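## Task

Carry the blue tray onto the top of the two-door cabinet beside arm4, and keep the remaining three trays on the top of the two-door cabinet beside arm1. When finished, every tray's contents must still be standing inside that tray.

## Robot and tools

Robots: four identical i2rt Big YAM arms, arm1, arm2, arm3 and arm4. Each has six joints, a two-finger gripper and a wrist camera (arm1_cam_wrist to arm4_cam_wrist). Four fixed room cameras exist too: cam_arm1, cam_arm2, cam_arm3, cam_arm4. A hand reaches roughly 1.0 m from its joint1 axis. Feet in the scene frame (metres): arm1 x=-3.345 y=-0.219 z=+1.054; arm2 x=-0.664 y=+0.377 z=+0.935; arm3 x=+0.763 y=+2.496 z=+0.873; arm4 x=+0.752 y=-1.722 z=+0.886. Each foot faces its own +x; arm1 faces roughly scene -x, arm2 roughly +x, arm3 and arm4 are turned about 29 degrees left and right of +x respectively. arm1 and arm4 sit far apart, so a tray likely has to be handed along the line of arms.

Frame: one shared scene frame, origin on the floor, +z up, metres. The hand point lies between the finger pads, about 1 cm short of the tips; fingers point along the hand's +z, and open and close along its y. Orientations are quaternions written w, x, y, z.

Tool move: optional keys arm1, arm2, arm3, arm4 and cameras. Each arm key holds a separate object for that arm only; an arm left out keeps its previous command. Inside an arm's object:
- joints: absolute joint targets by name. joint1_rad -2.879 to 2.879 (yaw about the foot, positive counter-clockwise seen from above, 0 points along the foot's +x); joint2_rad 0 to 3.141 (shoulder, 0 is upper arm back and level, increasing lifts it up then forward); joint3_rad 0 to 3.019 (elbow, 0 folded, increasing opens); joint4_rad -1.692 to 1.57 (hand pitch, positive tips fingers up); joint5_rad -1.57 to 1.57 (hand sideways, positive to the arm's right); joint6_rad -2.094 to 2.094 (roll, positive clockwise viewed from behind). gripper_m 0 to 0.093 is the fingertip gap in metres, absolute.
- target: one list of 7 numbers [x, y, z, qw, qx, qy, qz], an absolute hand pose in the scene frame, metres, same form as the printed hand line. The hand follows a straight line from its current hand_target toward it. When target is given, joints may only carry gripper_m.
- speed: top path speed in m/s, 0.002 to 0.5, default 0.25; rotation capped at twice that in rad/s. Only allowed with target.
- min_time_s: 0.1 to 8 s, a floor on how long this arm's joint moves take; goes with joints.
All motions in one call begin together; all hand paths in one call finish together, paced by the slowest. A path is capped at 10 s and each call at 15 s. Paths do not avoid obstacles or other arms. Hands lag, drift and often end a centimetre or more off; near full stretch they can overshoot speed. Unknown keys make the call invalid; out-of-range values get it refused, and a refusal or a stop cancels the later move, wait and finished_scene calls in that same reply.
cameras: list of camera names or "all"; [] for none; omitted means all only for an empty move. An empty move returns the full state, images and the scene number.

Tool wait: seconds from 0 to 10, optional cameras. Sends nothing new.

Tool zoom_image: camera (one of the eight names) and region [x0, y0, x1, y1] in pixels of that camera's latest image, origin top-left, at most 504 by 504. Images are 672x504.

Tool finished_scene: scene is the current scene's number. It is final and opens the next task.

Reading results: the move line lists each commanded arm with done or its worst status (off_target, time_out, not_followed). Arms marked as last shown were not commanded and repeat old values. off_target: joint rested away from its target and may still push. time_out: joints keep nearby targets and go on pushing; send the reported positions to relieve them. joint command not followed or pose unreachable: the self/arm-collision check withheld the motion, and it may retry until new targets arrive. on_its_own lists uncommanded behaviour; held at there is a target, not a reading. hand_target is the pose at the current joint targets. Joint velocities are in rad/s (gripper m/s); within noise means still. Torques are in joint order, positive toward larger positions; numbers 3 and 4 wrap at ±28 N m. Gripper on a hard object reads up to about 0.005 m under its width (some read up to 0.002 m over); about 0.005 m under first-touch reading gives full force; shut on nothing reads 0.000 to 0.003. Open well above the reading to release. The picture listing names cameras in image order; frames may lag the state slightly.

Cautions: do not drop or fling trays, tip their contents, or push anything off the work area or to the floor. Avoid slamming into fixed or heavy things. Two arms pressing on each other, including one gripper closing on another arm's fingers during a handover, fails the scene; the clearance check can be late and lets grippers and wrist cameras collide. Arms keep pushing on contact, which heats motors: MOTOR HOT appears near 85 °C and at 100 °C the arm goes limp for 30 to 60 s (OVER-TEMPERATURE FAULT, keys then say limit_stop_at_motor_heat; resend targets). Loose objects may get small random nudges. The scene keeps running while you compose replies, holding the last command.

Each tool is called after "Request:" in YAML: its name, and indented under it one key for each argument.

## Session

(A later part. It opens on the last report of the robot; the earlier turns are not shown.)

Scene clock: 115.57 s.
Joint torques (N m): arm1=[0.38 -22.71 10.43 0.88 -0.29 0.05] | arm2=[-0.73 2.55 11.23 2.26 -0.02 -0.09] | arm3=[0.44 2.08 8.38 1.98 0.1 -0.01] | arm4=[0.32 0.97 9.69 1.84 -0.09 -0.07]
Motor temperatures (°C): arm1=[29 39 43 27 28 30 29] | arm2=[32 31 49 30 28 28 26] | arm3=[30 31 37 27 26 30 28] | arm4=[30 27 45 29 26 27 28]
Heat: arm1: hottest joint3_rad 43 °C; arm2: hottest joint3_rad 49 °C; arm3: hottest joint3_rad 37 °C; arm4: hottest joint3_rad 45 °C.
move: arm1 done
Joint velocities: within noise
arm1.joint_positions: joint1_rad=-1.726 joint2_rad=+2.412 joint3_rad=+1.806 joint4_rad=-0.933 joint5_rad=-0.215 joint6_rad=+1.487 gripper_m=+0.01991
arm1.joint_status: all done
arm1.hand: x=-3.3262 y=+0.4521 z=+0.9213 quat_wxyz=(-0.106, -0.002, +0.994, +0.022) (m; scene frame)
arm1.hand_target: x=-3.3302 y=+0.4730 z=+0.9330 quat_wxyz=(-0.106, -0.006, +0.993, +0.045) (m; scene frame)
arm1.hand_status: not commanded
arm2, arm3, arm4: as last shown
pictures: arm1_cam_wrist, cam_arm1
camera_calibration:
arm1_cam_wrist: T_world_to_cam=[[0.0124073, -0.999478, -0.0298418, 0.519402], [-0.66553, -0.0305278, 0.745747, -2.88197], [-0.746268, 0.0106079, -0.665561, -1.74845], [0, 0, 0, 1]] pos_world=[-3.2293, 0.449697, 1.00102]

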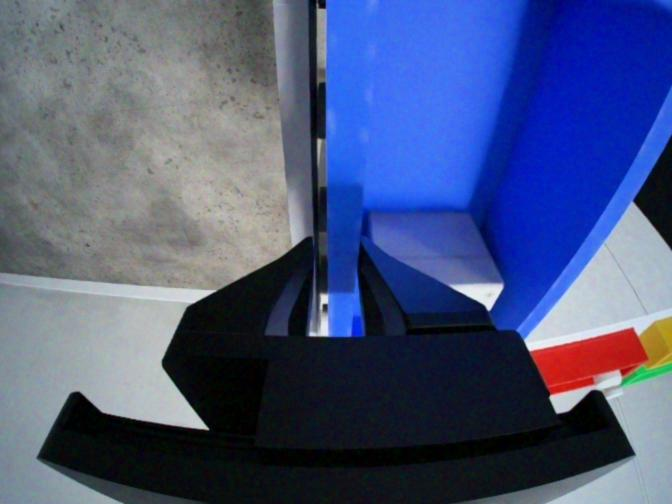

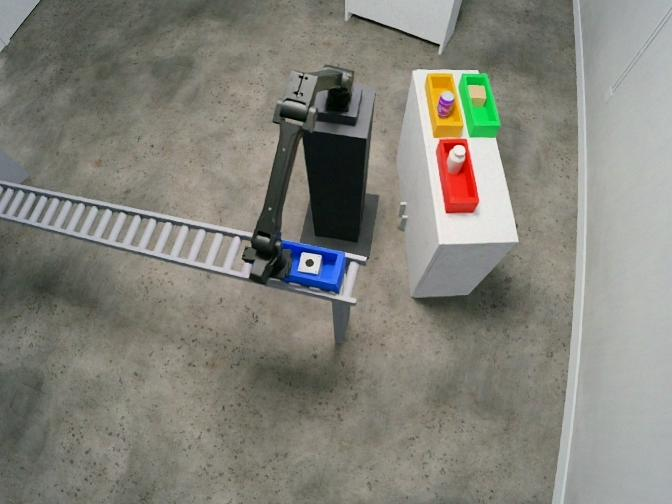

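Request:
move:
  arm1: {"target":[-3.335,0.466,1.1,-0.105,-0.006,0.99,0.03],"speed":0.25,"joints":{"gripper_m":0.028}}
  arm2: {"target":[-1.15,0.335,1.0,0,1,0,0],"speed":0.25,"joints":{"gripper_m":0.045}}
  cameras: ["cam_arm1"]

Request:
wait:
  seconds: 6
  cameras: ["arm2_cam_wrist","cam_arm2"]

Scene clock: 124.90 s.
Joint torques (N m): arm1=[0.32 -24.23 12.19 0.18 -0.21 0.1] | arm2=[0.03 -12.63 13.68 -0.12 -0.19 -0.15] | arm3=[0.44 2.43 8.39 1.99 0.1 -0.01] | arm4=[1.38 1.49 9.46 2.18 -0.11 -0.05]
Motor temperatures (°C): arm1=[29 39 42 27 28 30 28] | arm2=[32 31 48 30 28 28 26] | arm3=[30 31 37 27 26 30 28] | arm4=[30 27 45 29 26 27 28]
Heat: arm1: hottest joint3_rad 42 °C; arm2: hottest joint3_rad 48 °C; arm3: hottest joint3_rad 37 °C; arm4: hottest joint3_rad 45 °C.
move: arm1 off_target; arm2 off_target
Joint velocities: within noise
arm1.joint_positions: joint1_rad=-1.721 joint2_rad=+2.231 joint3_rad=+1.885 joint4_rad=-1.242 joint5_rad=-0.214 joint6_rad=+1.487 gripper_m=+0.02792
arm1.joint_status: all done
arm1.hand: x=-3.3306 y=+0.4448 z=+1.0650 quat_wxyz=(-0.107, -0.002, +0.994, -0.003) (m; scene frame)
arm1.hand_target: x=-3.3351 y=+0.4642 z=+1.1004 quat_wxyz=(-0.106, -0.006, +0.994, +0.030) (m; scene frame)
arm1.hand_status: off_target (0.041 m and 3.8 deg from the pose sent, 0.180 m and 1.1 deg at the start)
arm2.joint_positions: joint1_rad=+0.175 joint2_rad=+1.695 joint3_rad=+1.191 joint4_rad=-1.070 joint5_rad=+0.001 joint6_rad=+0.097 gripper_m=+0.04512
arm2.joint_status: all done
arm2.hand: x=-1.1332 y=+0.3420 z=+0.9952 quat_wxyz=(-0.002, +1.000, -0.011, +0.007) (m; scene frame)
arm2.hand_target: x=-1.1493 y=+0.3350 z=+1.0000 quat_wxyz=(+0.000, +1.000, +0.000, +0.000) (m; scene frame)
arm2.hand_status: off_target (0.019 m and 1.5 deg from the pose sent, 0.645 m and 102.2 deg at the start)
arm3.joint_positions: joint1_rad=+0.571 joint2_rad=+0.631 joint3_rad=+1.447 joint4_rad=-1.461 joint5_rad=+0.147 joint6_rad=+0.795 gripper_m=+0.09396
arm3.joint_status: not commanded
arm3.hand: x=+0.8909 y=+2.6771 z=+1.4095 quat_wxyz=(-0.314, +0.093, -0.890, -0.316) (m; scene frame)
arm3.hand_target: x=+0.8898 y=+2.6751 z=+1.4178 quat_wxyz=(-0.319, +0.092, -0.886, -0.324) (m; scene frame)
arm3.hand_status: not commanded
arm4.joint_positions: joint1_rad=-0.559 joint2_rad=+0.633 joint3_rad=+1.377 joint4_rad=-1.198 joint5_rad=-0.205 joint6_rad=-0.427 gripper_m=+0.09396
arm4.joint_status: not commanded
arm4.hand: x=+0.9029 y=-1.9335 z=+1.4466 quat_wxyz=(-0.443, -0.222, -0.816, +0.299) (m; scene frame)
arm4.hand_target: x=+0.9016 y=-1.9308 z=+1.4602 quat_wxyz=(-0.451, -0.218, -0.809, +0.308) (m; scene frame)
arm4.hand_status: not commanded
pictures: cam_arm1

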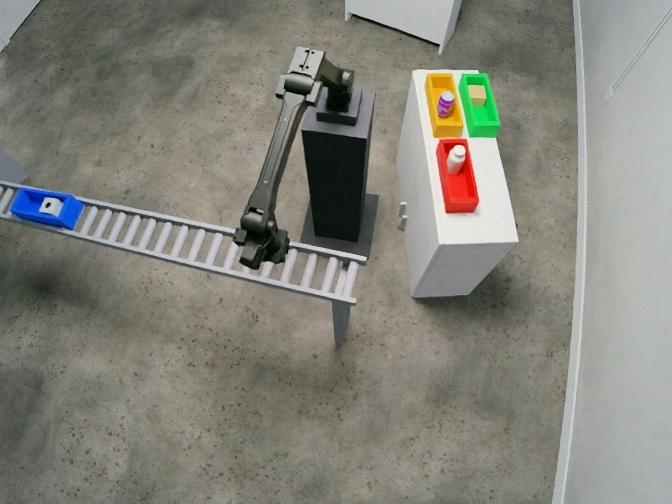

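Scene clock: 130.90 s.
Joint torques (N m): arm1=[0.26 -24.23 12.21 0.18 -0.21 0.1] | arm2=[0.26 -12.69 13.65 -0.12 -0.19 -0.15] | arm3=[0.38 2.2 8.4 1.95 0.09 -0.02] | arm4=[0.38 0.97 9.59 2.13 -0.08 -0.13]
Motor temperatures (°C): arm1=[29 38 42 27 28 30 28] | arm2=[32 31 50 30 28 28 26] | arm3=[30 31 37 27 26 30 28] | arm4=[30 27 45 29 26 27 28]
Heat: arm1: hottest joint3_rad 42 °C; arm2: hottest joint3_rad 50 °C; arm3: hottest joint3_rad 37 °C; arm4: hottest joint3_rad 45 °C.
Joint velocities: within noise
arm1.joint_positions: joint1_rad=-1.721 joint2_rad=+2.231 joint3_rad=+1.885 joint4_rad=-1.242 joint5_rad=-0.214 joint6_rad=+1.487 gripper_m=+0.02792
arm1.joint_status: all done
arm1.hand: x=-3.3306 y=+0.4448 z=+1.0650 quat_wxyz=(-0.107, -0.002, +0.994, -0.003) (m; scene frame)
arm1.hand_target: x=-3.3351 y=+0.4642 z=+1.1004 quat_wxyz=(-0.106, -0.006, +0.994, +0.030) (m; scene frame)
arm1.hand_status: off_target (0.041 m and 3.8 deg from the pose sent, 0.180 m and 1.1 deg at the start)
arm2.joint_positions: joint1_rad=+0.175 joint2_rad=+1.695 joint3_rad=+1.191 joint4_rad=-1.070 joint5_rad=+0.001 joint6_rad=+0.097 gripper_m=+0.04512
arm2.joint_status: all done
arm2.hand: x=-1.1332 y=+0.3420 z=+0.9952 quat_wxyz=(-0.002, +1.000, -0.011, +0.007) (m; scene frame)
arm2.hand_target: x=-1.1493 y=+0.3350 z=+1.0000 quat_wxyz=(+0.000, +1.000, +0.000, +0.000) (m; scene frame)
arm2.hand_status: off_target (0.019 m and 1.5 deg from the pose sent, 0.645 m and 102.2 deg at the start)
arm3.joint_positions: joint1_rad=+0.571 joint2_rad=+0.631 joint3_rad=+1.447 joint4_rad=-1.461 joint5_rad=+0.147 joint6_rad=+0.795 gripper_m=+0.09396
arm3.joint_status: not commanded
arm3.hand: x=+0.8909 y=+2.6771 z=+1.4095 quat_wxyz=(-0.314, +0.093, -0.890, -0.316) (m; scene frame)
arm3.hand_target: x=+0.8898 y=+2.6751 z=+1.4178 quat_wxyz=(-0.319, +0.092, -0.886, -0.324) (m; scene frame)
arm3.hand_status: not commanded
arm4.joint_positions: joint1_rad=-0.559 joint2_rad=+0.633 joint3_rad=+1.377 joint4_rad=-1.198 joint5_rad=-0.205 joint6_rad=-0.427 gripper_m=+0.09396
arm4.joint_status: not commanded
arm4.hand: x=+0.9029 y=-1.9335 z=+1.4466 quat_wxyz=(-0.443, -0.222, -0.816, +0.299) (m; scene frame)
arm4.hand_target: x=+0.9016 y=-1.9308 z=+1.4602 quat_wxyz=(-0.451, -0.218, -0.809, +0.308) (m; scene frame)
arm4.hand_status: not commanded
wait: 6.00 s; at rest by 0.27 s
pictures: arm2_cam_wrist, cam_arm2
camera_calibration:
arm2_cam_wrist: T_world_to_cam=[[0.0292064, 0.999573, 0.000620657, -0.308259], [0.810016, -0.0240316, 0.585915, 0.349035], [0.58568, -0.0166097, -0.810372, 1.60246], [0, 0, 0, 1]] pos_world=[-1.21225, 0.343132, 1.09427]

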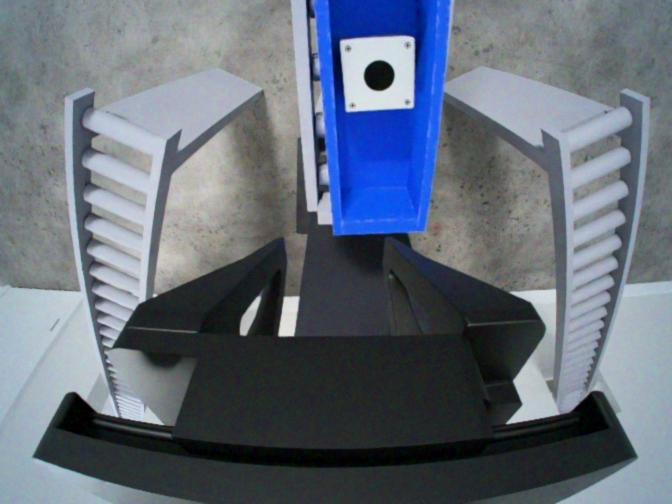

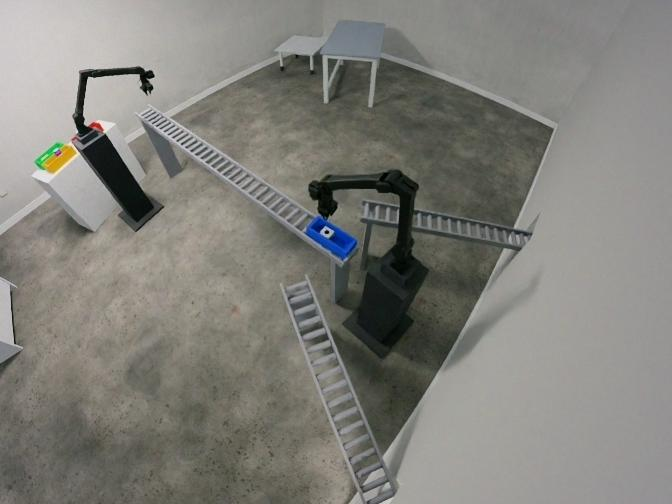

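Request:
move:
  arm2: {"target":[-1.117,0.328,0.80,0,1,0,0],"speed":0.2}
  cameras: ["arm2_cam_wrist"]

Scene clock: 139.00 s.
Joint torques (N m): arm1=[0.32 -24.29 12.21 0.17 -0.21 0.1] | arm2=[0.26 -13.57 5.9 0.75 -0.17 0.06] | arm3=[0.62 2.14 8.39 1.94 0.1 -0.01] | arm4=[1.03 0.91 9.51 2.13 -0.12 -0.13]
Motor temperatures (°C): arm1=[29 38 42 27 28 30 28] | arm2=[32 31 51 30 28 28 26] | arm3=[30 31 38 27 26 30 28] | arm4=[30 27 45 29 26 27 28]
Heat: arm1: hottest joint3_rad 42 °C; arm2: hottest joint3_rad 51 °C; arm3: hottest joint3_rad 38 °C; arm4: hottest joint3_rad 45 °C.
move: arm2 off_target
Joint velocities: within noise
arm1, arm3, arm4: as last shown
arm2.joint_positions: joint1_rad=+0.194 joint2_rad=+1.999 joint3_rad=+1.023 joint4_rad=-0.564 joint5_rad=+0.001 joint6_rad=+0.098 gripper_m=+0.04512
arm2.joint_status: not commanded
arm2.hand: x=-1.1232 y=+0.3340 z=+0.8124 quat_wxyz=(-0.001, +1.000, -0.002, -0.010) (m; scene frame)
arm2.hand_target: x=-1.1167 y=+0.3283 z=+0.8004 quat_wxyz=(+0.000, +1.000, +0.000, +0.000) (m; scene frame)
arm2.hand_status: off_target (0.015 m and 1.1 deg from the pose sent, 0.197 m and 1.5 deg at the start)
pictures: arm2_cam_wrist
camera_calibration:
arm2_cam_wrist: T_world_to_cam=[[0.0107806, 0.999937, -0.00321243, -0.318128], [0.82966, -0.00715144, 0.558223, 0.486867], [0.558165, -0.00868321, -0.829685, 1.43044], [0, 0, 0, 1]] pos_world=[-1.19893, 0.33401, 0.914015]

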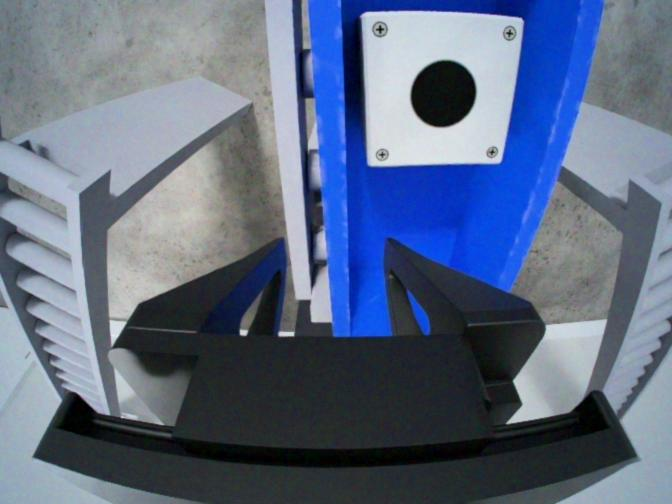

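Request:
move:
  arm2: {"target":[-1.111,0.329,0.729,0,1,0,0],"speed":0.12,"joints":{"gripper_m":0.04}}
  cameras: ["arm2_cam_wrist"]

Scene clock: 146.17 s.
Joint torques (N m): arm1=[0.32 -24.23 12.19 0.17 -0.21 0.1] | arm2=[0.21 -13.86 5.18 0.75 -0.17 0.06] | arm3=[0.56 2.14 8.43 1.92 0.09 -0.01] | arm4=[0.97 1.14 9.68 2.02 -0.08 -0.09]
Motor temperatures (°C): arm1=[29 38 42 27 27 30 28] | arm2=[32 32 48 30 28 28 26] | arm3=[30 31 38 27 26 30 28] | arm4=[30 27 46 29 26 27 28]
Heat: arm1: hottest joint3_rad 42 °C; arm2: hottest joint3_rad 48 °C; arm3: hottest joint3_rad 38 °C; arm4: hottest joint3_rad 46 °C.
move: arm2 off_target
Joint velocities: within noise
arm1, arm3, arm4: as last shown
arm2.joint_positions: joint1_rad=+0.194 joint2_rad=+2.165 joint3_rad=+1.023 joint4_rad=-0.403 joint5_rad=+0.001 joint6_rad=+0.098 gripper_m=+0.04012
arm2.joint_status: all done
arm2.hand: x=-1.1150 y=+0.3349 z=+0.7407 quat_wxyz=(-0.001, +1.000, -0.002, -0.007) (m; scene frame)
arm2.hand_target: x=-1.1108 y=+0.3292 z=+0.7294 quat_wxyz=(+0.000, +1.000, +0.000, +0.000) (m; scene frame)
arm2.hand_status: off_target (0.014 m and 0.8 deg from the pose sent, 0.084 m and 1.1 deg at the start)
pictures: arm2_cam_wrist
camera_calibration:
arm2_cam_wrist: T_world_to_cam=[[0.0108417, 0.999938, -0.00251145, -0.31986], [0.82644, -0.0075466, 0.562974, 0.513036], [0.56292, -0.00817915, -0.826471, 1.36912], [0, 0, 0, 1]] pos_world=[-1.19123, 0.33491, 0.841908]

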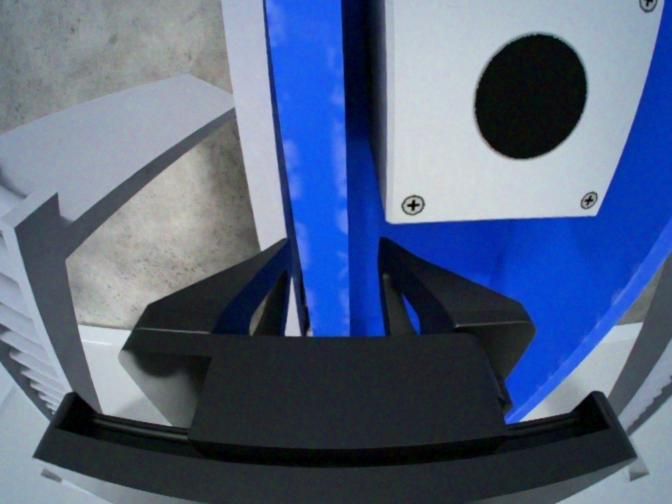

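Good. Grip and lift; pre-compensate sag.

Request:
move:
  arm2: {"joints":{"gripper_m":0.0}}

Request:
move:
  arm2: {"target":[-1.12,0.33,0.99,0,1,0,-0.03],"speed":0.15}
  arm4: {"target":[1.08,-1.29,0.95,0,0.259,0.966,0],"speed":0.25,"joints":{"gripper_m":0.045}}
  cameras: ["arm2_cam_wrist","cam_arm2","cam_arm4"]

Request:
zoom_image:
  camera: "cam_arm2"
  region: [230, 130, 440, 330]

Scene clock: 152.33 s.
Joint torques (N m): arm1=[0.38 -24.29 12.19 0.17 -0.21 0.1] | arm2=[0.15 -13.98 5.19 0.72 -0.24 0.03] | arm3=[0.5 1.96 8.4 1.94 0.1 -0.01] | arm4=[1.14 1.85 9.73 2.19 -0.12 -0.1]
Motor temperatures (°C): arm1=[29 38 42 27 27 30 28] | arm2=[32 32 47 30 28 28 26] | arm3=[30 31 38 27 26 30 28] | arm4=[30 27 46 29 26 27 28]
Heat: arm1: hottest joint3_rad 42 °C; arm2: hottest joint3_rad 47 °C; arm3: hottest joint3_rad 38 °C; arm4: hottest joint3_rad 46 °C.
move: arm2 off_target
Joint velocities: within noise
arm1, arm3, arm4: as last shown
arm2.joint_positions: joint1_rad=+0.196 joint2_rad=+2.165 joint3_rad=+1.023 joint4_rad=-0.402 joint5_rad=+0.003 joint6_rad=+0.100 gripper_m=+0.01207
arm2.joint_status: gripper_m off_target (ended at +0.01211, target +0.00000)
arm2.hand: x=-1.1153 y=+0.3345 z=+0.7407 quat_wxyz=(-0.002, +1.000, -0.002, -0.008) (m; scene frame)
arm2.hand_target: x=-1.1108 y=+0.3292 z=+0.7294 quat_wxyz=(+0.000, +1.000, +0.000, +0.000) (m; scene frame)
arm2.hand_status: not commanded
pictures: none

Scene clock: 156.60 s.
Joint torques (N m): arm1=[0.32 -24.23 12.19 0.17 -0.21 0.1] | arm2=[-0.09 -16.56 14.79 0.02 0.29 0.01] | arm3=[0.44 2.32 8.4 1.96 0.09 -0.01] | arm4=[2.2 -13.45 10.65 0.49 -0.04 0.07]
Motor temperatures (°C): arm1=[29 37 42 27 27 30 28] | arm2=[32 32 46 30 28 28 27] | arm3=[30 31 38 27 26 30 28] | arm4=[30 27 46 29 26 27 28]
Heat: arm1: hottest joint3_rad 42 °C; arm2: hottest joint3_rad 46 °C; arm3: hottest joint3_rad 38 °C; arm4: hottest joint3_rad 46 °C.
move: arm2 off_target; arm4 off_target
Joint velocities: within noise
arm1, arm3: as last shown
arm2.joint_positions: joint1_rad=+0.196 joint2_rad=+1.664 joint3_rad=+1.014 joint4_rad=-0.954 joint5_rad=-0.004 joint6_rad=+0.100 gripper_m=+0.01207
arm2.joint_status: not commanded
arm2.hand: x=-1.0827 y=+0.3360 z=+0.9527 quat_wxyz=(-0.001, +1.000, -0.002, +0.022) (m; scene frame)
arm2.hand_target: x=-1.1173 y=+0.3302 z=+0.9909 quat_wxyz=(+0.000, +1.000, +0.000, -0.030) (m; scene frame)
arm2.hand_status: off_target (0.053 m and 6.0 deg from the pose sent, 0.249 m and 2.6 deg at the start)
arm4.joint_positions: joint1_rad=+1.435 joint2_rad=+1.850 joint3_rad=+1.384 joint4_rad=-1.142 joint5_rad=+0.004 joint6_rad=+1.431 gripper_m=+0.04507
arm4.joint_status: all done
arm4.hand: x=+1.0745 y=-1.3101 z=+0.9419 quat_wxyz=(+0.006, -0.258, -0.966, +0.018) (m; scene frame)
arm4.hand_target: x=+1.0794 y=-1.2905 z=+0.9504 quat_wxyz=(+0.000, -0.259, -0.966, +0.000) (m; scene frame)
arm4.hand_status: off_target (0.022 m and 2.2 deg from the pose sent, 0.832 m and 64.6 deg at the start; a joint's target at an end of its range on 22 of 128 steps)
pictures: arm2_cam_wrist, cam_arm2, cam_arm4
camera_calibration:
arm2_cam_wrist: T_world_to_cam=[[0.011504, 0.999933, -0.00157532, -0.320836], [0.791808, -0.00814746, 0.610716, 0.284269], [0.610662, -0.00827305, -0.791848, 1.5448], [0, 0, 0, 1]] pos_world=[-1.16475, 0.33591, 1.04913]

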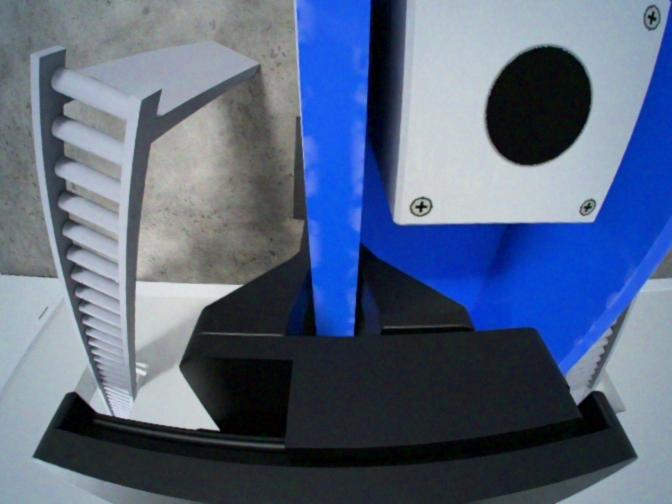

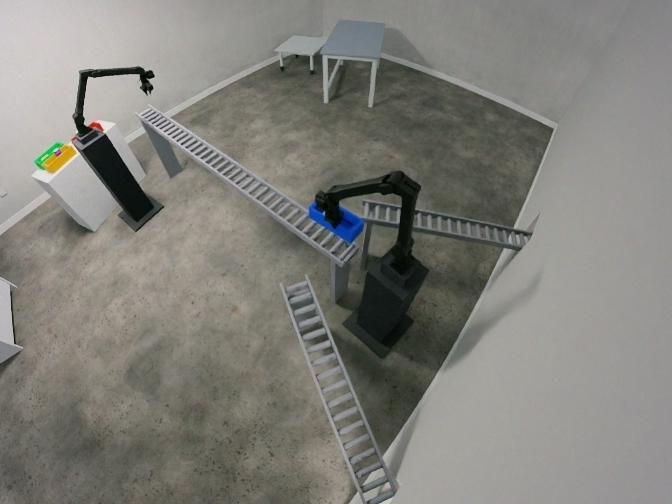

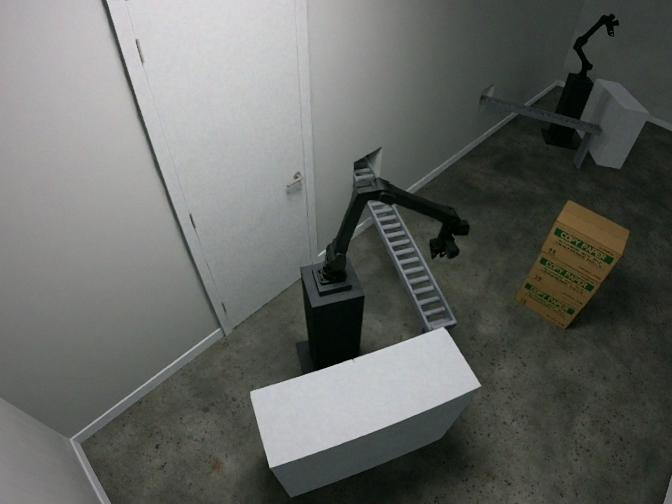

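Scaled by 2.400 from the camera's 672x504 image, which has a finer 960x720 frame.

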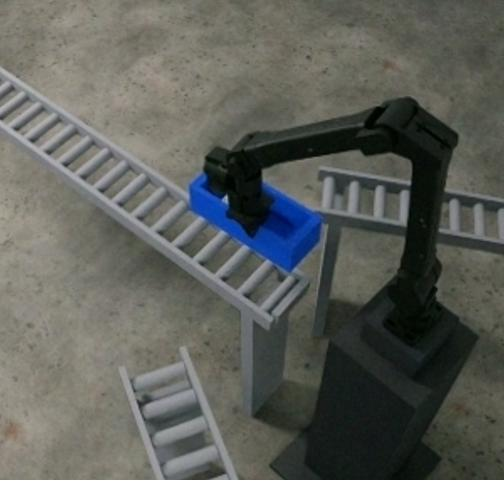

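Request:
move:
  arm2: {"target":[-1.09,0.12,1.0,0.02,0.99,-0.13,-0.03],"speed":0.2}

Request:
move:
  arm2: {"target":[-1.022,-0.133,0.86,0.0435,0.967,-0.2546,-0.0177],"speed":0.2}

Request:
move:
  arm2: {"target":[-1.017,-0.122,0.762,0.03,0.967,-0.255,-0.016],"speed":0.12}
  cameras: ["arm2_cam_wrist","cam_arm2"]

Request:
zoom_image:
  camera: "cam_arm2"
  region: [240, 220, 390, 370]

Scene clock: 167.77 s.
Joint torques (N m): arm1=[0.32 -24.29 12.21 0.17 -0.21 0.1] | arm2=[-0.79 -14.33 15.88 -0.1 0.58 0.08] | arm3=[0.44 2.08 8.42 1.99 0.11 -0.01] | arm4=[1.67 -13.22 10.65 0.47 -0.09 0.05]
Motor temperatures (°C): arm1=[29 37 42 27 27 30 27] | arm2=[32 34 47 30 28 28 27] | arm3=[30 31 38 27 26 30 28] | arm4=[30 28 48 29 26 27 28]
Heat: arm1: hottest joint3_rad 42 °C; arm2: hottest joint3_rad 47 °C; arm3: hottest joint3_rad 38 °C; arm4: hottest joint3_rad 48 °C.
move: arm2 off_target
Joint velocities: within noise
arm1, arm3, arm4: as last shown
arm2.joint_positions: joint1_rad=+0.648 joint2_rad=+1.695 joint3_rad=+1.133 joint4_rad=-0.990 joint5_rad=-0.004 joint6_rad=+0.796 gripper_m=+0.01208
arm2.joint_status: not commanded
arm2.hand: x=-1.0604 y=+0.1347 z=+0.9763 quat_wxyz=(+0.005, +0.992, -0.124, -0.001) (m; scene frame)
arm2.hand_target: x=-1.0883 y=+0.1210 z=+1.0011 quat_wxyz=(+0.021, +0.991, -0.130, -0.030) (m; scene frame)
arm2.hand_status: off_target (0.041 m and 3.8 deg from the pose sent, 0.221 m and 16.1 deg at the start)
pictures: none

Scene clock: 170.23 s.
Joint torques (N m): arm1=[0.32 -24.29 12.19 0.17 -0.21 0.1] | arm2=[-0.56 -20.07 14.05 -0.23 0.53 0.08] | arm3=[0.38 1.96 8.42 1.95 0.1 -0.01] | arm4=[2.14 -12.81 10.63 0.46 -0.09 0.07]
Motor temperatures (°C): arm1=[29 37 42 27 27 30 27] | arm2=[32 34 47 30 28 28 28] | arm3=[30 31 38 27 26 30 28] | arm4=[30 29 48 29 26 27 28]
Heat: arm1: hottest joint3_rad 42 °C; arm2: hottest joint3_rad 47 °C; arm3: hottest joint3_rad 38 °C; arm4: hottest joint3_rad 48 °C.
move: arm2 off_target
Joint velocities: within noise
arm1, arm3, arm4: as last shown
arm2.joint_positions: joint1_rad=+1.061 joint2_rad=+2.160 joint3_rad=+1.462 joint4_rad=-0.815 joint5_rad=-0.001 joint6_rad=+1.464 gripper_m=+0.01208
arm2.joint_status: not commanded
arm2.hand: x=-1.0041 y=-0.1109 z=+0.8440 quat_wxyz=(+0.024, +0.968, -0.249, -0.005) (m; scene frame)
arm2.hand_target: x=-1.0212 y=-0.1319 z=+0.8610 quat_wxyz=(+0.044, +0.966, -0.254, -0.018) (m; scene frame)
arm2.hand_status: off_target (0.033 m and 2.8 deg from the pose sent, 0.294 m and 16.0 deg at the start)
pictures: none

Scene clock: 171.70 s.
Joint torques (N m): arm1=[0.32 -24.23 12.19 0.17 -0.21 0.1] | arm2=[-0.79 -20.95 11.44 0.35 0.38 0.05] | arm3=[0.32 2.2 8.38 1.95 0.1 -0.02] | arm4=[1.9 -13.33 10.73 0.46 -0.1 0.06]
Motor temperatures (°C): arm1=[29 37 42 27 27 30 27] | arm2=[32 34 47 30 28 28 28] | arm3=[30 31 38 27 26 30 28] | arm4=[30 29 48 29 26 27 28]
Heat: arm1: hottest joint3_rad 42 °C; arm2: hottest joint3_rad 47 °C; arm3: hottest joint3_rad 38 °C; arm4: hottest joint3_rad 48 °C.
move: arm2 off_target
Joint velocities: within noise
arm1, arm3, arm4: as last shown
arm2.joint_positions: joint1_rad=+1.061 joint2_rad=+2.328 joint3_rad=+1.462 joint4_rad=-0.680 joint5_rad=+0.009 joint6_rad=+1.465 gripper_m=+0.01208
arm2.joint_status: not commanded
arm2.hand: x=-0.9983 y=-0.1010 z=+0.7501 quat_wxyz=(+0.007, +0.968, -0.249, -0.003) (m; scene frame)
arm2.hand_target: x=-1.0164 y=-0.1212 z=+0.7629 quat_wxyz=(+0.030, +0.966, -0.255, -0.016) (m; scene frame)
arm2.hand_status: off_target (0.030 m and 3.1 deg from the pose sent, 0.084 m and 1.7 deg at the start)
pictures: arm2_cam_wrist, cam_arm2
camera_calibration:
arm2_cam_wrist: T_world_to_cam=[[0.489112, 0.871993, -0.0199325, 0.5925], [0.720875, -0.391272, 0.572054, 0.257126], [0.491028, -0.294167, -0.819974, 1.20209], [0, 0, 0, 1]] pos_world=[-1.06542, -0.0624337, 0.850403]

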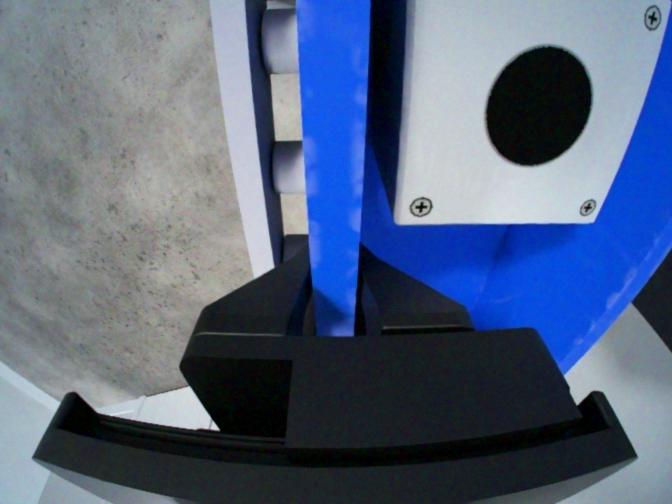

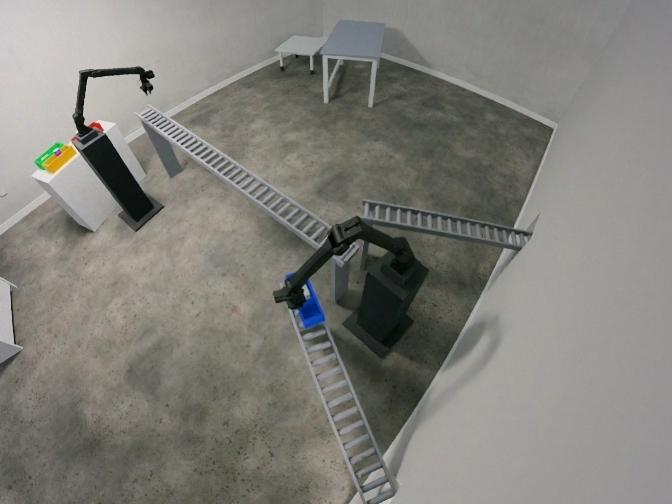

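Scaled by 3.360 from the camera's 672x504 image, which has a finer 960x720 frame.

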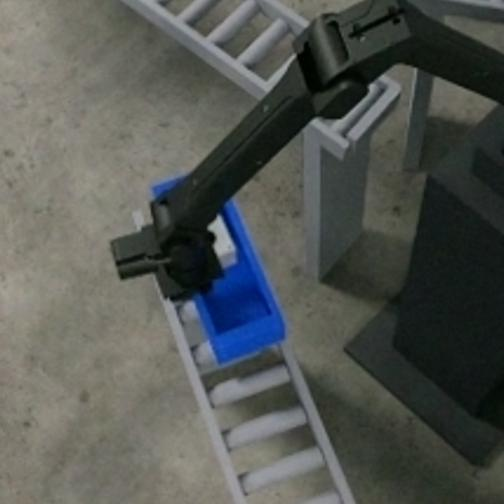

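Request:
move:
  arm2: {"target":[-0.989,-0.147,0.775,0.036,0.967,-0.255,-0.020],"speed":0.12}
  cameras: ["arm2_cam_wrist","cam_arm2"]

Request:
zoom_image:
  camera: "cam_arm2"
  region: [240, 220, 390, 370]

Scene clock: 178.73 s.
Joint torques (N m): arm1=[0.32 -24.23 12.19 0.18 -0.21 0.1] | arm2=[-0.5 -22.71 11.66 -0.13 0.54 0.09] | arm3=[0.44 2.08 8.42 1.87 0.09 -0.01] | arm4=[1.9 -13.22 10.76 0.53 -0.04 0.06]
Motor temperatures (°C): arm1=[29 37 42 27 27 30 27] | arm2=[32 35 48 30 28 28 28] | arm3=[30 31 38 27 26 30 28] | arm4=[30 29 49 29 26 27 28]
Heat: arm1: hottest joint3_rad 42 °C; arm2: hottest joint3_rad 48 °C; arm3: hottest joint3_rad 38 °C; arm4: hottest joint3_rad 49 °C.
move: arm2 off_target
Joint velocities: within noise
arm1.joint_positions: joint1_rad=-1.721 joint2_rad=+2.231 joint3_rad=+1.885 joint4_rad=-1.242 joint5_rad=-0.214 joint6_rad=+1.487 gripper_m=+0.02792
arm1.joint_status: not commanded
arm1.hand: x=-3.3306 y=+0.4448 z=+1.0650 quat_wxyz=(-0.107, -0.002, +0.994, -0.003) (m; scene frame)
arm1.hand_target: x=-3.3351 y=+0.4642 z=+1.1004 quat_wxyz=(-0.106, -0.006, +0.994, +0.030) (m; scene frame)
arm1.hand_status: not commanded
arm2.joint_positions: joint1_rad=+1.121 joint2_rad=+2.328 joint3_rad=+1.462 joint4_rad=-0.680 joint5_rad=+0.014 joint6_rad=+1.524 gripper_m=+0.01208
arm2.joint_status: not commanded
arm2.hand: x=-0.9699 y=-0.1198 z=+0.7504 quat_wxyz=(+0.007, +0.968, -0.249, -0.005) (m; scene frame)
arm2.hand_target: x=-0.9882 y=-0.1458 z=+0.7760 quat_wxyz=(+0.036, +0.966, -0.255, -0.020) (m; scene frame)
arm2.hand_status: off_target (0.041 m and 3.8 deg from the pose sent, 0.053 m and 3.9 deg at the start)
arm3.joint_positions: joint1_rad=+0.571 joint2_rad=+0.631 joint3_rad=+1.447 joint4_rad=-1.461 joint5_rad=+0.147 joint6_rad=+0.795 gripper_m=+0.09396
arm3.joint_status: not commanded
arm3.hand: x=+0.8909 y=+2.6771 z=+1.4095 quat_wxyz=(-0.314, +0.093, -0.890, -0.316) (m; scene frame)
arm3.hand_target: x=+0.8898 y=+2.6751 z=+1.4178 quat_wxyz=(-0.319, +0.092, -0.886, -0.324) (m; scene frame)
arm3.hand_status: not commanded
arm4: as last shown
pictures: arm2_cam_wrist, cam_arm2
camera_calibration:
arm2_cam_wrist: T_world_to_cam=[[0.488744, 0.872188, -0.0204128, 0.595037], [0.723109, -0.391893, 0.568799, 0.233619], [0.4881, -0.292758, -0.822223, 1.18185], [0, 0, 0, 1]] pos_world=[-1.03661, -0.0814346, 0.851008]

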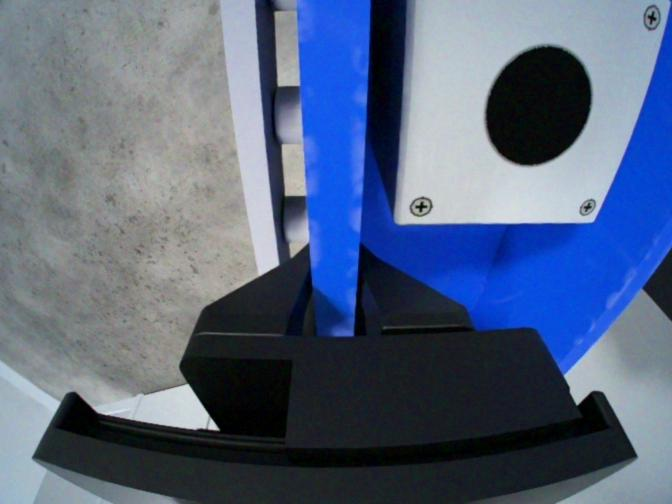

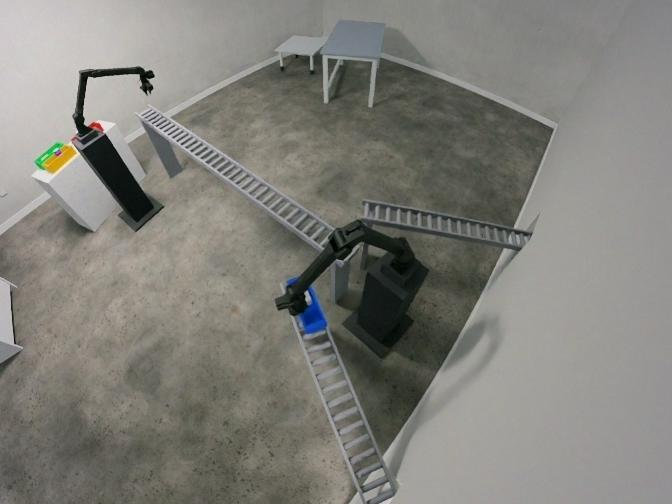

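Scaled by 3.360 from the camera's 672x504 image, which has a finer 960x720 frame.

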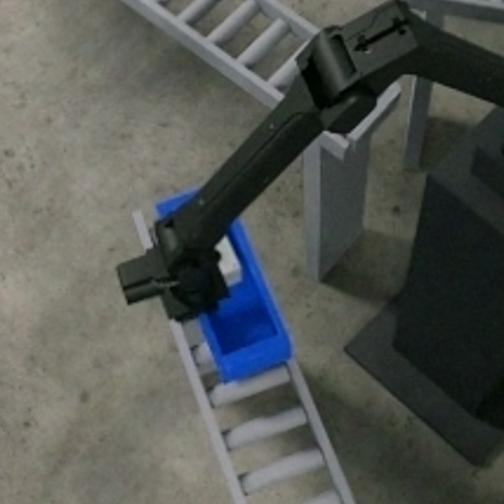

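Request:
move:
  arm2: {"target":[-0.998,-0.163,0.778,0.036,0.967,-0.255,-0.020],"speed":0.1}
  cameras: ["arm2_cam_wrist","cam_arm2"]

Request:
zoom_image:
  camera: "cam_arm2"
  region: [240, 220, 390, 370]

Scene clock: 185.70 s.
Joint torques (N m): arm1=[0.32 -24.23 12.19 0.17 -0.21 0.1] | arm2=[-0.38 -21.13 12.48 -0.34 0.53 0.06] | arm3=[0.44 2.26 8.38 1.96 0.09 -0.02] | arm4=[2.08 -13.8 10.71 0.43 -0.05 0.11]
Motor temperatures (°C): arm1=[29 37 42 27 27 30 27] | arm2=[32 36 48 30 28 28 28] | arm3=[30 31 38 27 26 30 28] | arm4=[30 29 49 29 26 27 28]
Heat: arm1: hottest joint3_rad 42 °C; arm2: hottest joint3_rad 48 °C; arm3: hottest joint3_rad 38 °C; arm4: hottest joint3_rad 49 °C.
move: arm2 off_target
Joint velocities: within noise
arm1, arm3, arm4: as last shown
arm2.joint_positions: joint1_rad=+1.121 joint2_rad=+2.331 joint3_rad=+1.534 joint4_rad=-0.718 joint5_rad=+0.015 joint6_rad=+1.527 gripper_m=+0.01208
arm2.joint_status: not commanded
arm2.hand: x=-0.9845 y=-0.1433 z=+0.7669 quat_wxyz=(+0.021, +0.968, -0.251, -0.010) (m; scene frame)
arm2.hand_target: x=-0.9974 y=-0.1623 z=+0.7787 quat_wxyz=(+0.037, +0.966, -0.255, -0.020) (m; scene frame)
arm2.hand_status: off_target (0.026 m and 2.1 deg from the pose sent, 0.058 m and 3.8 deg at the start)
pictures: arm2_cam_wrist, cam_arm2
camera_calibration:
arm2_cam_wrist: T_world_to_cam=[[0.49105, 0.869667, -0.0504785, 0.647965], [0.73089, -0.379776, 0.567071, 0.236344], [0.473992, -0.315354, -0.822121, 1.17846], [0, 0, 0, 1]] pos_world=[-1.04951, -0.102122, 0.867524]

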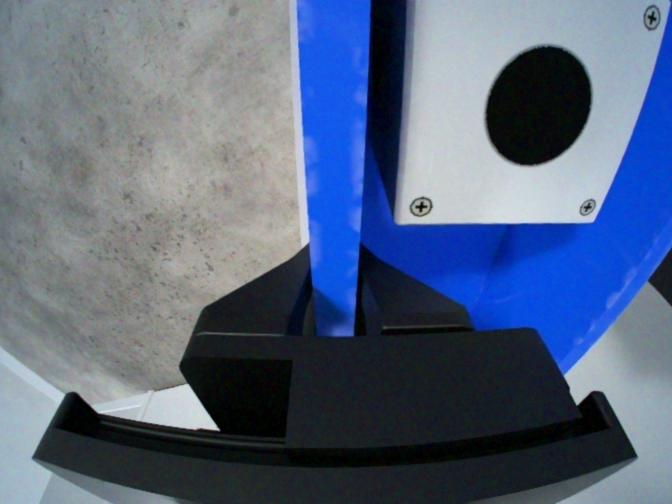

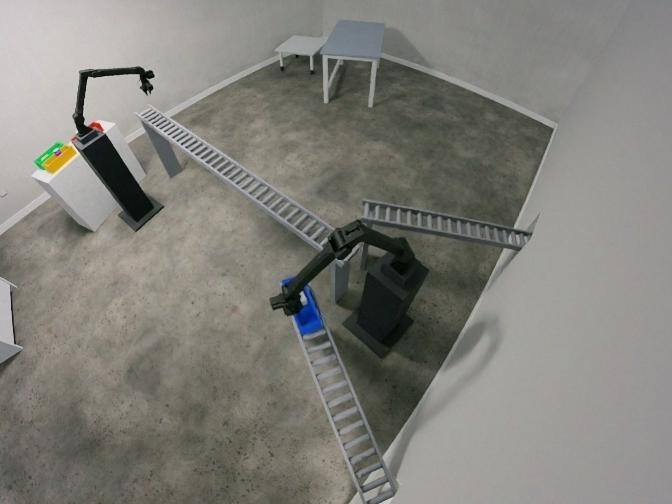

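Scaled by 3.360 from the camera's 672x504 image, which has a finer 960x720 frame.

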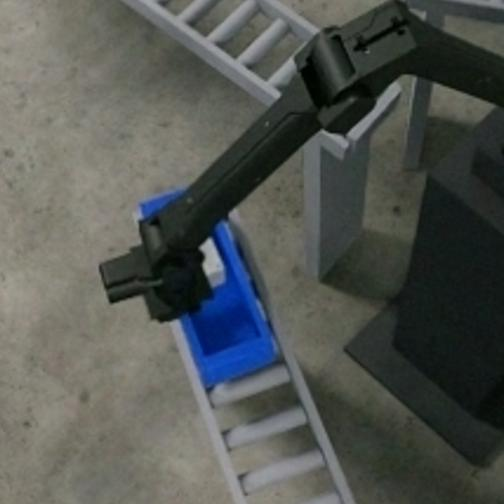

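Request:
move:
  arm2: {"target":[-0.985,-0.143,0.81,0.036,0.967,-0.255,-0.020],"speed":0.1}

Request:
move:
  arm2: {"target":[-0.989,-0.148,0.76,0.030,0.967,-0.255,-0.016],"speed":0.1}
  cameras: ["arm2_cam_wrist","cam_arm2"]

Request:
zoom_image:
  camera: "cam_arm2"
  region: [240, 220, 390, 370]

Scene clock: 195.23 s.
Joint torques (N m): arm1=[0.32 -24.23 12.19 0.17 -0.21 0.1] | arm2=[-0.26 -25.47 7.31 -0.28 0.52 0.06] | arm3=[0.44 1.96 8.4 1.91 0.1 -0.02] | arm4=[2.2 -12.98 10.74 0.54 -0.08 0.05]
Motor temperatures (°C): arm1=[29 37 43 27 27 30 27] | arm2=[32 37 50 30 28 28 28] | arm3=[30 31 38 27 26 30 28] | arm4=[30 30 50 29 26 27 28]
Heat: arm1: hottest joint3_rad 43 °C; arm2: hottest joint3_rad 50 °C; arm3: hottest joint3_rad 38 °C; arm4: hottest joint3_rad 50 °C.
move: arm2 off_target
Joint velocities: within noise
arm1, arm3, arm4: as last shown
arm2.joint_positions: joint1_rad=+1.121 joint2_rad=+2.288 joint3_rad=+1.494 joint4_rad=-0.722 joint5_rad=+0.015 joint6_rad=+1.529 gripper_m=+0.01208
arm2.joint_status: not commanded
arm2.hand: x=-0.9798 y=-0.1352 z=+0.7812 quat_wxyz=(+0.021, +0.968, -0.252, -0.010) (m; scene frame)
arm2.hand_target: x=-0.9848 y=-0.1429 z=+0.8092 quat_wxyz=(+0.036, +0.966, -0.255, -0.020) (m; scene frame)
arm2.hand_status: off_target (0.030 m and 2.1 deg from the pose sent, 0.043 m and 2.1 deg at the start)
pictures: none

Scene clock: 196.53 s.
Joint torques (N m): arm1=[0.26 -24.23 12.21 0.17 -0.21 0.1] | arm2=[-0.56 -21.95 11.03 0.25 0.33 0.03] | arm3=[0.44 2.14 8.36 1.92 0.09 -0.02] | arm4=[1.67 -13.39 10.77 0.31 -0.08 0.07]
Motor temperatures (°C): arm1=[29 37 43 27 27 30 27] | arm2=[32 37 50 30 28 28 28] | arm3=[30 31 38 27 26 30 28] | arm4=[30 30 50 29 26 27 28]
Heat: arm1: hottest joint3_rad 43 °C; arm2: hottest joint3_rad 50 °C; arm3: hottest joint3_rad 38 °C; arm4: hottest joint3_rad 50 °C.
move: arm2 off_target
Joint velocities: within noise
arm1, arm3, arm4: as last shown
arm2.joint_positions: joint1_rad=+1.121 joint2_rad=+2.351 joint3_rad=+1.494 joint4_rad=-0.689 joint5_rad=+0.015 joint6_rad=+1.529 gripper_m=+0.01208
arm2.joint_status: not commanded
arm2.hand: x=-0.9739 y=-0.1261 z=+0.7451 quat_wxyz=(+0.007, +0.968, -0.251, -0.006) (m; scene frame)
arm2.hand_target: x=-0.9884 y=-0.1472 z=+0.7608 quat_wxyz=(+0.030, +0.966, -0.255, -0.016) (m; scene frame)
arm2.hand_status: off_target (0.030 m and 3.0 deg from the pose sent, 0.026 m and 1.3 deg at the start)
pictures: arm2_cam_wrist, cam_arm2
camera_calibration:
arm2_cam_wrist: T_world_to_cam=[[0.493113, 0.869744, -0.0196435, 0.605733], [0.721213, -0.396065, 0.568317, 0.234933], [0.48651, -0.294411, -0.822575, 1.17609], [0, 0, 0, 1]] pos_world=[-1.04031, -0.0875283, 0.845808]

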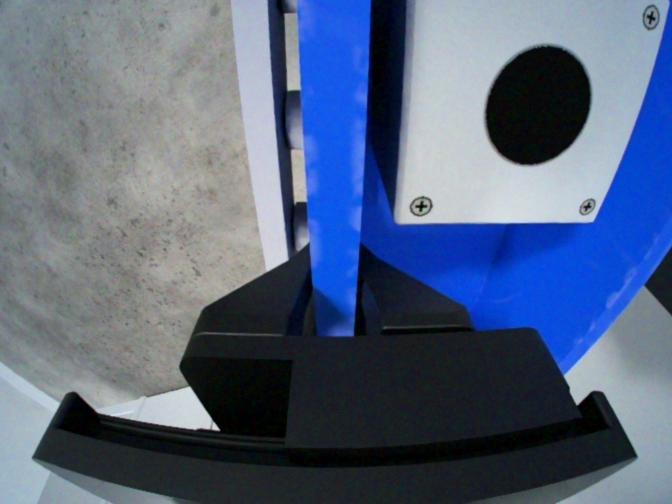

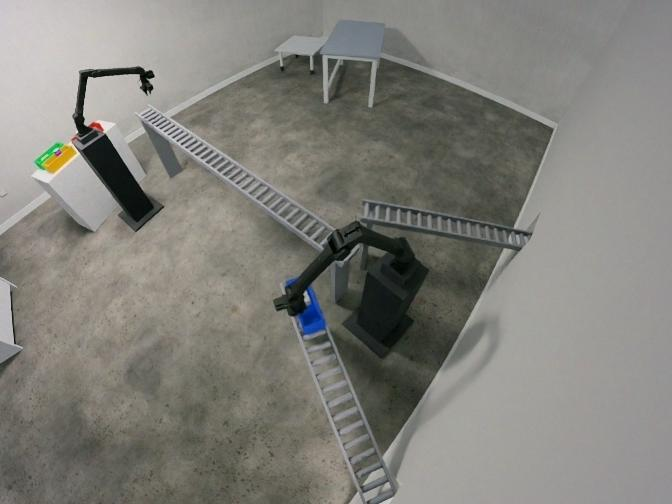

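Scaled by 3.360 from the camera's 672x504 image, which has a finer 960x720 frame.

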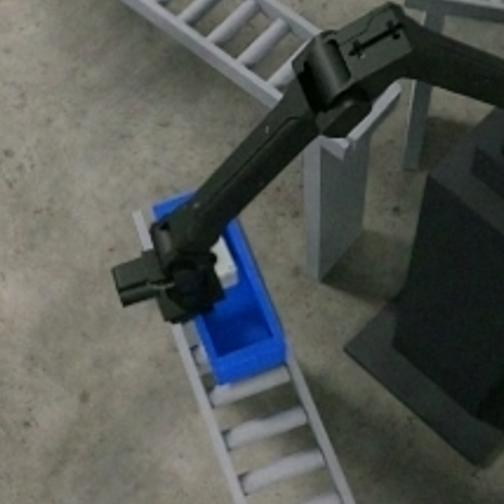

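Request:
move:
  arm2: {"target":[-0.991,-0.155,0.79,0.040,0.967,-0.255,-0.022],"speed":0.1}

Request:
move:
  arm2: {"target":[-0.991,-0.153,0.745,0.036,0.967,-0.255,-0.02],"speed":0.1}
  cameras: ["arm2_cam_wrist","cam_arm2"]

Request:
zoom_image:
  camera: "cam_arm2"
  region: [240, 220, 390, 370]

Scene clock: 205.50 s.
Joint torques (N m): arm1=[0.32 -24.23 12.19 0.17 -0.21 0.1] | arm2=[-0.09 -25.7 10.61 -0.42 0.54 0.08] | arm3=[0.5 2.14 8.42 1.94 0.1 -0.01] | arm4=[1.61 -13.74 10.66 0.4 0.01 0.05]
Motor temperatures (°C): arm1=[29 37 43 27 27 30 27] | arm2=[32 38 50 30 28 28 29] | arm3=[30 31 38 27 26 30 28] | arm4=[30 30 50 29 26 27 28]
Heat: arm1: hottest joint3_rad 43 °C; arm2: hottest joint3_rad 50 °C; arm3: hottest joint3_rad 38 °C; arm4: hottest joint3_rad 50 °C.
move: arm2 off_target
Joint velocities: within noise
arm1, arm3: as last shown
arm2.joint_positions: joint1_rad=+1.121 joint2_rad=+2.342 joint3_rad=+1.494 joint4_rad=-0.699 joint5_rad=+0.016 joint6_rad=+1.529 gripper_m=+0.01208
arm2.joint_status: not commanded
arm2.hand: x=-0.9742 y=-0.1264 z=+0.7503 quat_wxyz=(+0.006, +0.968, -0.251, -0.006) (m; scene frame)
arm2.hand_target: x=-0.9900 y=-0.1537 z=+0.7903 quat_wxyz=(+0.040, +0.966, -0.255, -0.022) (m; scene frame)
arm2.hand_status: off_target (0.052 m and 4.3 deg from the pose sent, 0.056 m and 4.3 deg at the start)
arm4.joint_positions: joint1_rad=+1.435 joint2_rad=+1.850 joint3_rad=+1.384 joint4_rad=-1.142 joint5_rad=+0.004 joint6_rad=+1.431 gripper_m=+0.04507
arm4.joint_status: not commanded
arm4.hand: x=+1.0745 y=-1.3101 z=+0.9419 quat_wxyz=(+0.006, -0.258, -0.966, +0.018) (m; scene frame)
arm4.hand_target: x=+1.0794 y=-1.2905 z=+0.9504 quat_wxyz=(+0.000, -0.259, -0.966, +0.000) (m; scene frame)
arm4.hand_status: not commanded
pictures: none

Scene clock: 206.70 s.
Joint torques (N m): arm1=[0.32 -24.23 12.21 0.17 -0.21 0.1] | arm2=[-0.32 -21.36 11.56 0.32 0.47 0.05] | arm3=[0.56 2.08 8.42 1.92 0.1 -0.01] | arm4=[1.96 -11.81 10.62 0.5 -0.05 0.03]
Motor temperatures (°C): arm1=[29 37 43 27 27 30 27] | arm2=[32 38 50 30 28 28 29] | arm3=[30 31 38 27 26 30 28] | arm4=[30 30 50 29 26 27 28]
Heat: arm1: hottest joint3_rad 43 °C; arm2: hottest joint3_rad 50 °C; arm3: hottest joint3_rad 38 °C; arm4: hottest joint3_rad 50 °C.
move: arm2 off_target
Joint velocities: within noise
arm1, arm3, arm4: as last shown
arm2.joint_positions: joint1_rad=+1.121 joint2_rad=+2.376 joint3_rad=+1.500 joint4_rad=-0.658 joint5_rad=+0.016 joint6_rad=+1.530 gripper_m=+0.01208
arm2.joint_status: not commanded
arm2.hand: x=-0.9755 y=-0.1287 z=+0.7329 quat_wxyz=(+0.013, +0.968, -0.252, -0.008) (m; scene frame)
arm2.hand_target: x=-0.9903 y=-0.1521 z=+0.7462 quat_wxyz=(+0.036, +0.966, -0.255, -0.020) (m; scene frame)
arm2.hand_status: off_target (0.031 m and 3.0 deg from the pose sent, 0.032 m and 3.8 deg at the start)
pictures: arm2_cam_wrist, cam_arm2
camera_calibration:
arm2_cam_wrist: T_world_to_cam=[[0.493305, 0.869247, -0.0325405, 0.618145], [0.725269, -0.390367, 0.567096, 0.247666], [0.480244, -0.303352, -0.823009, 1.1591], [0, 0, 0, 1]] pos_world=[-1.04121, -0.0890244, 0.833616]

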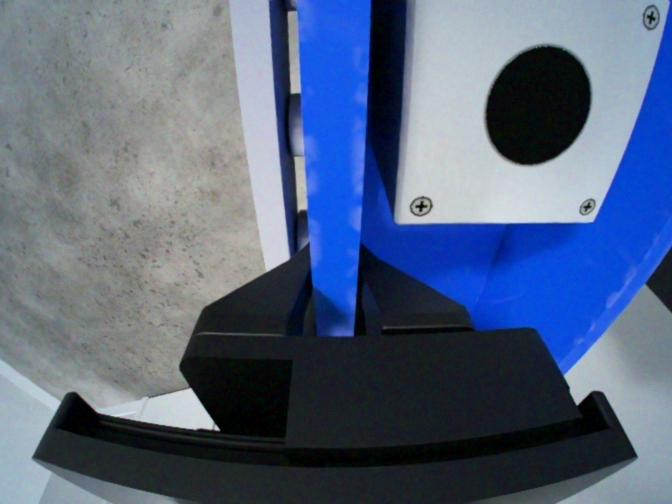

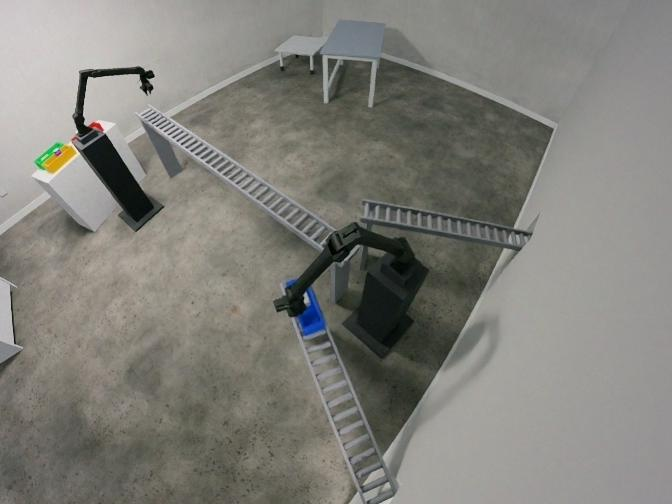

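Scaled by 3.360 from the camera's 672x504 image, which has a finer 960x720 frame.

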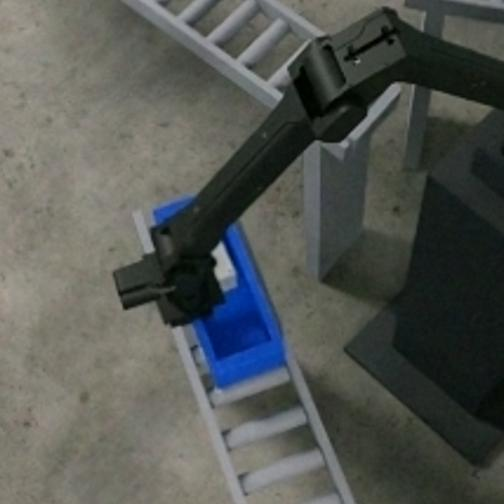

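Request:
move:
  arm2: {"target":[-0.994,-0.162,0.728,0.036,0.967,-0.255,-0.02],"speed":0.1}
  cameras: ["arm2_cam_wrist","cam_arm2"]

Request:
zoom_image:
  camera: "cam_arm2"
  region: [240, 220, 390, 370]

Scene clock: 212.90 s.
Joint torques (N m): arm1=[0.32 -24.23 12.19 0.17 -0.21 0.1] | arm2=[-0.09 -19.72 12 0.43 0.27 -0.01] | arm3=[0.62 1.96 8.38 1.94 0.1 0] | arm4=[2.84 -12.92 10.82 0.43 -0.06 0.04]
Motor temperatures (°C): arm1=[29 38 43 27 27 30 27] | arm2=[32 38 50 30 28 28 29] | arm3=[30 31 38 27 26 30 28] | arm4=[29 30 51 28 26 27 28]
Heat: arm1: hottest joint3_rad 43 °C; arm2: hottest joint3_rad 50 °C; arm3: hottest joint3_rad 38 °C; arm4: hottest joint3_rad 51 °C.
move: arm2 off_target
Joint velocities: within noise
arm1, arm3, arm4: as last shown
arm2.joint_positions: joint1_rad=+1.121 joint2_rad=+2.403 joint3_rad=+1.545 joint4_rad=-0.656 joint5_rad=+0.021 joint6_rad=+1.538 gripper_m=+0.01208
arm2.joint_status: not commanded
arm2.hand: x=-0.9845 y=-0.1417 z=+0.7286 quat_wxyz=(+0.021, +0.966, -0.256, -0.013) (m; scene frame)
arm2.hand_target: x=-0.9934 y=-0.1614 z=+0.7289 quat_wxyz=(+0.036, +0.966, -0.255, -0.020) (m; scene frame)
arm2.hand_status: off_target (0.022 m and 1.9 deg from the pose sent, 0.038 m and 3.0 deg at the start)
pictures: arm2_cam_wrist, cam_arm2
camera_calibration:
arm2_cam_wrist: T_world_to_cam=[[0.500615, 0.86411, -0.0519418, 0.654271], [0.729856, -0.389048, 0.562096, 0.259982], [0.465505, -0.319304, -0.825439, 1.14095], [0, 0, 0, 1]] pos_world=[-1.0484, -0.0999079, 0.829632]

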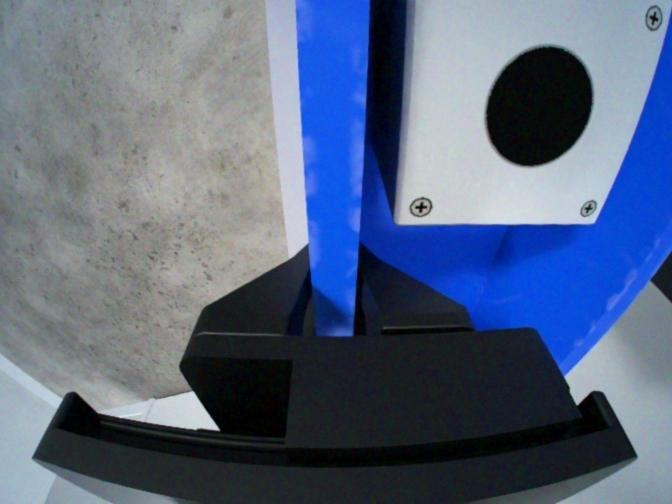

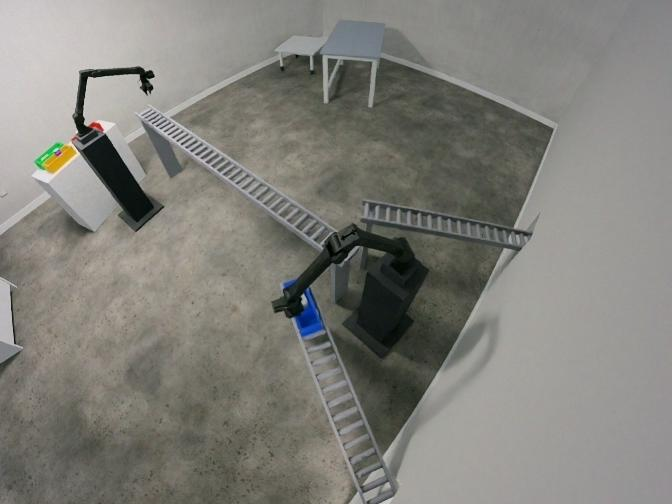

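Scaled by 3.360 from the camera's 672x504 image, which has a finer 960x720 frame.

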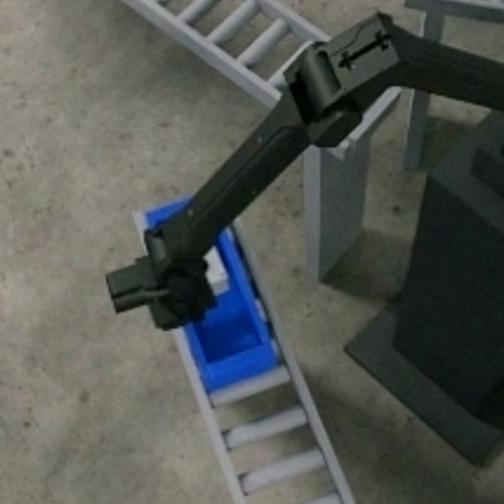

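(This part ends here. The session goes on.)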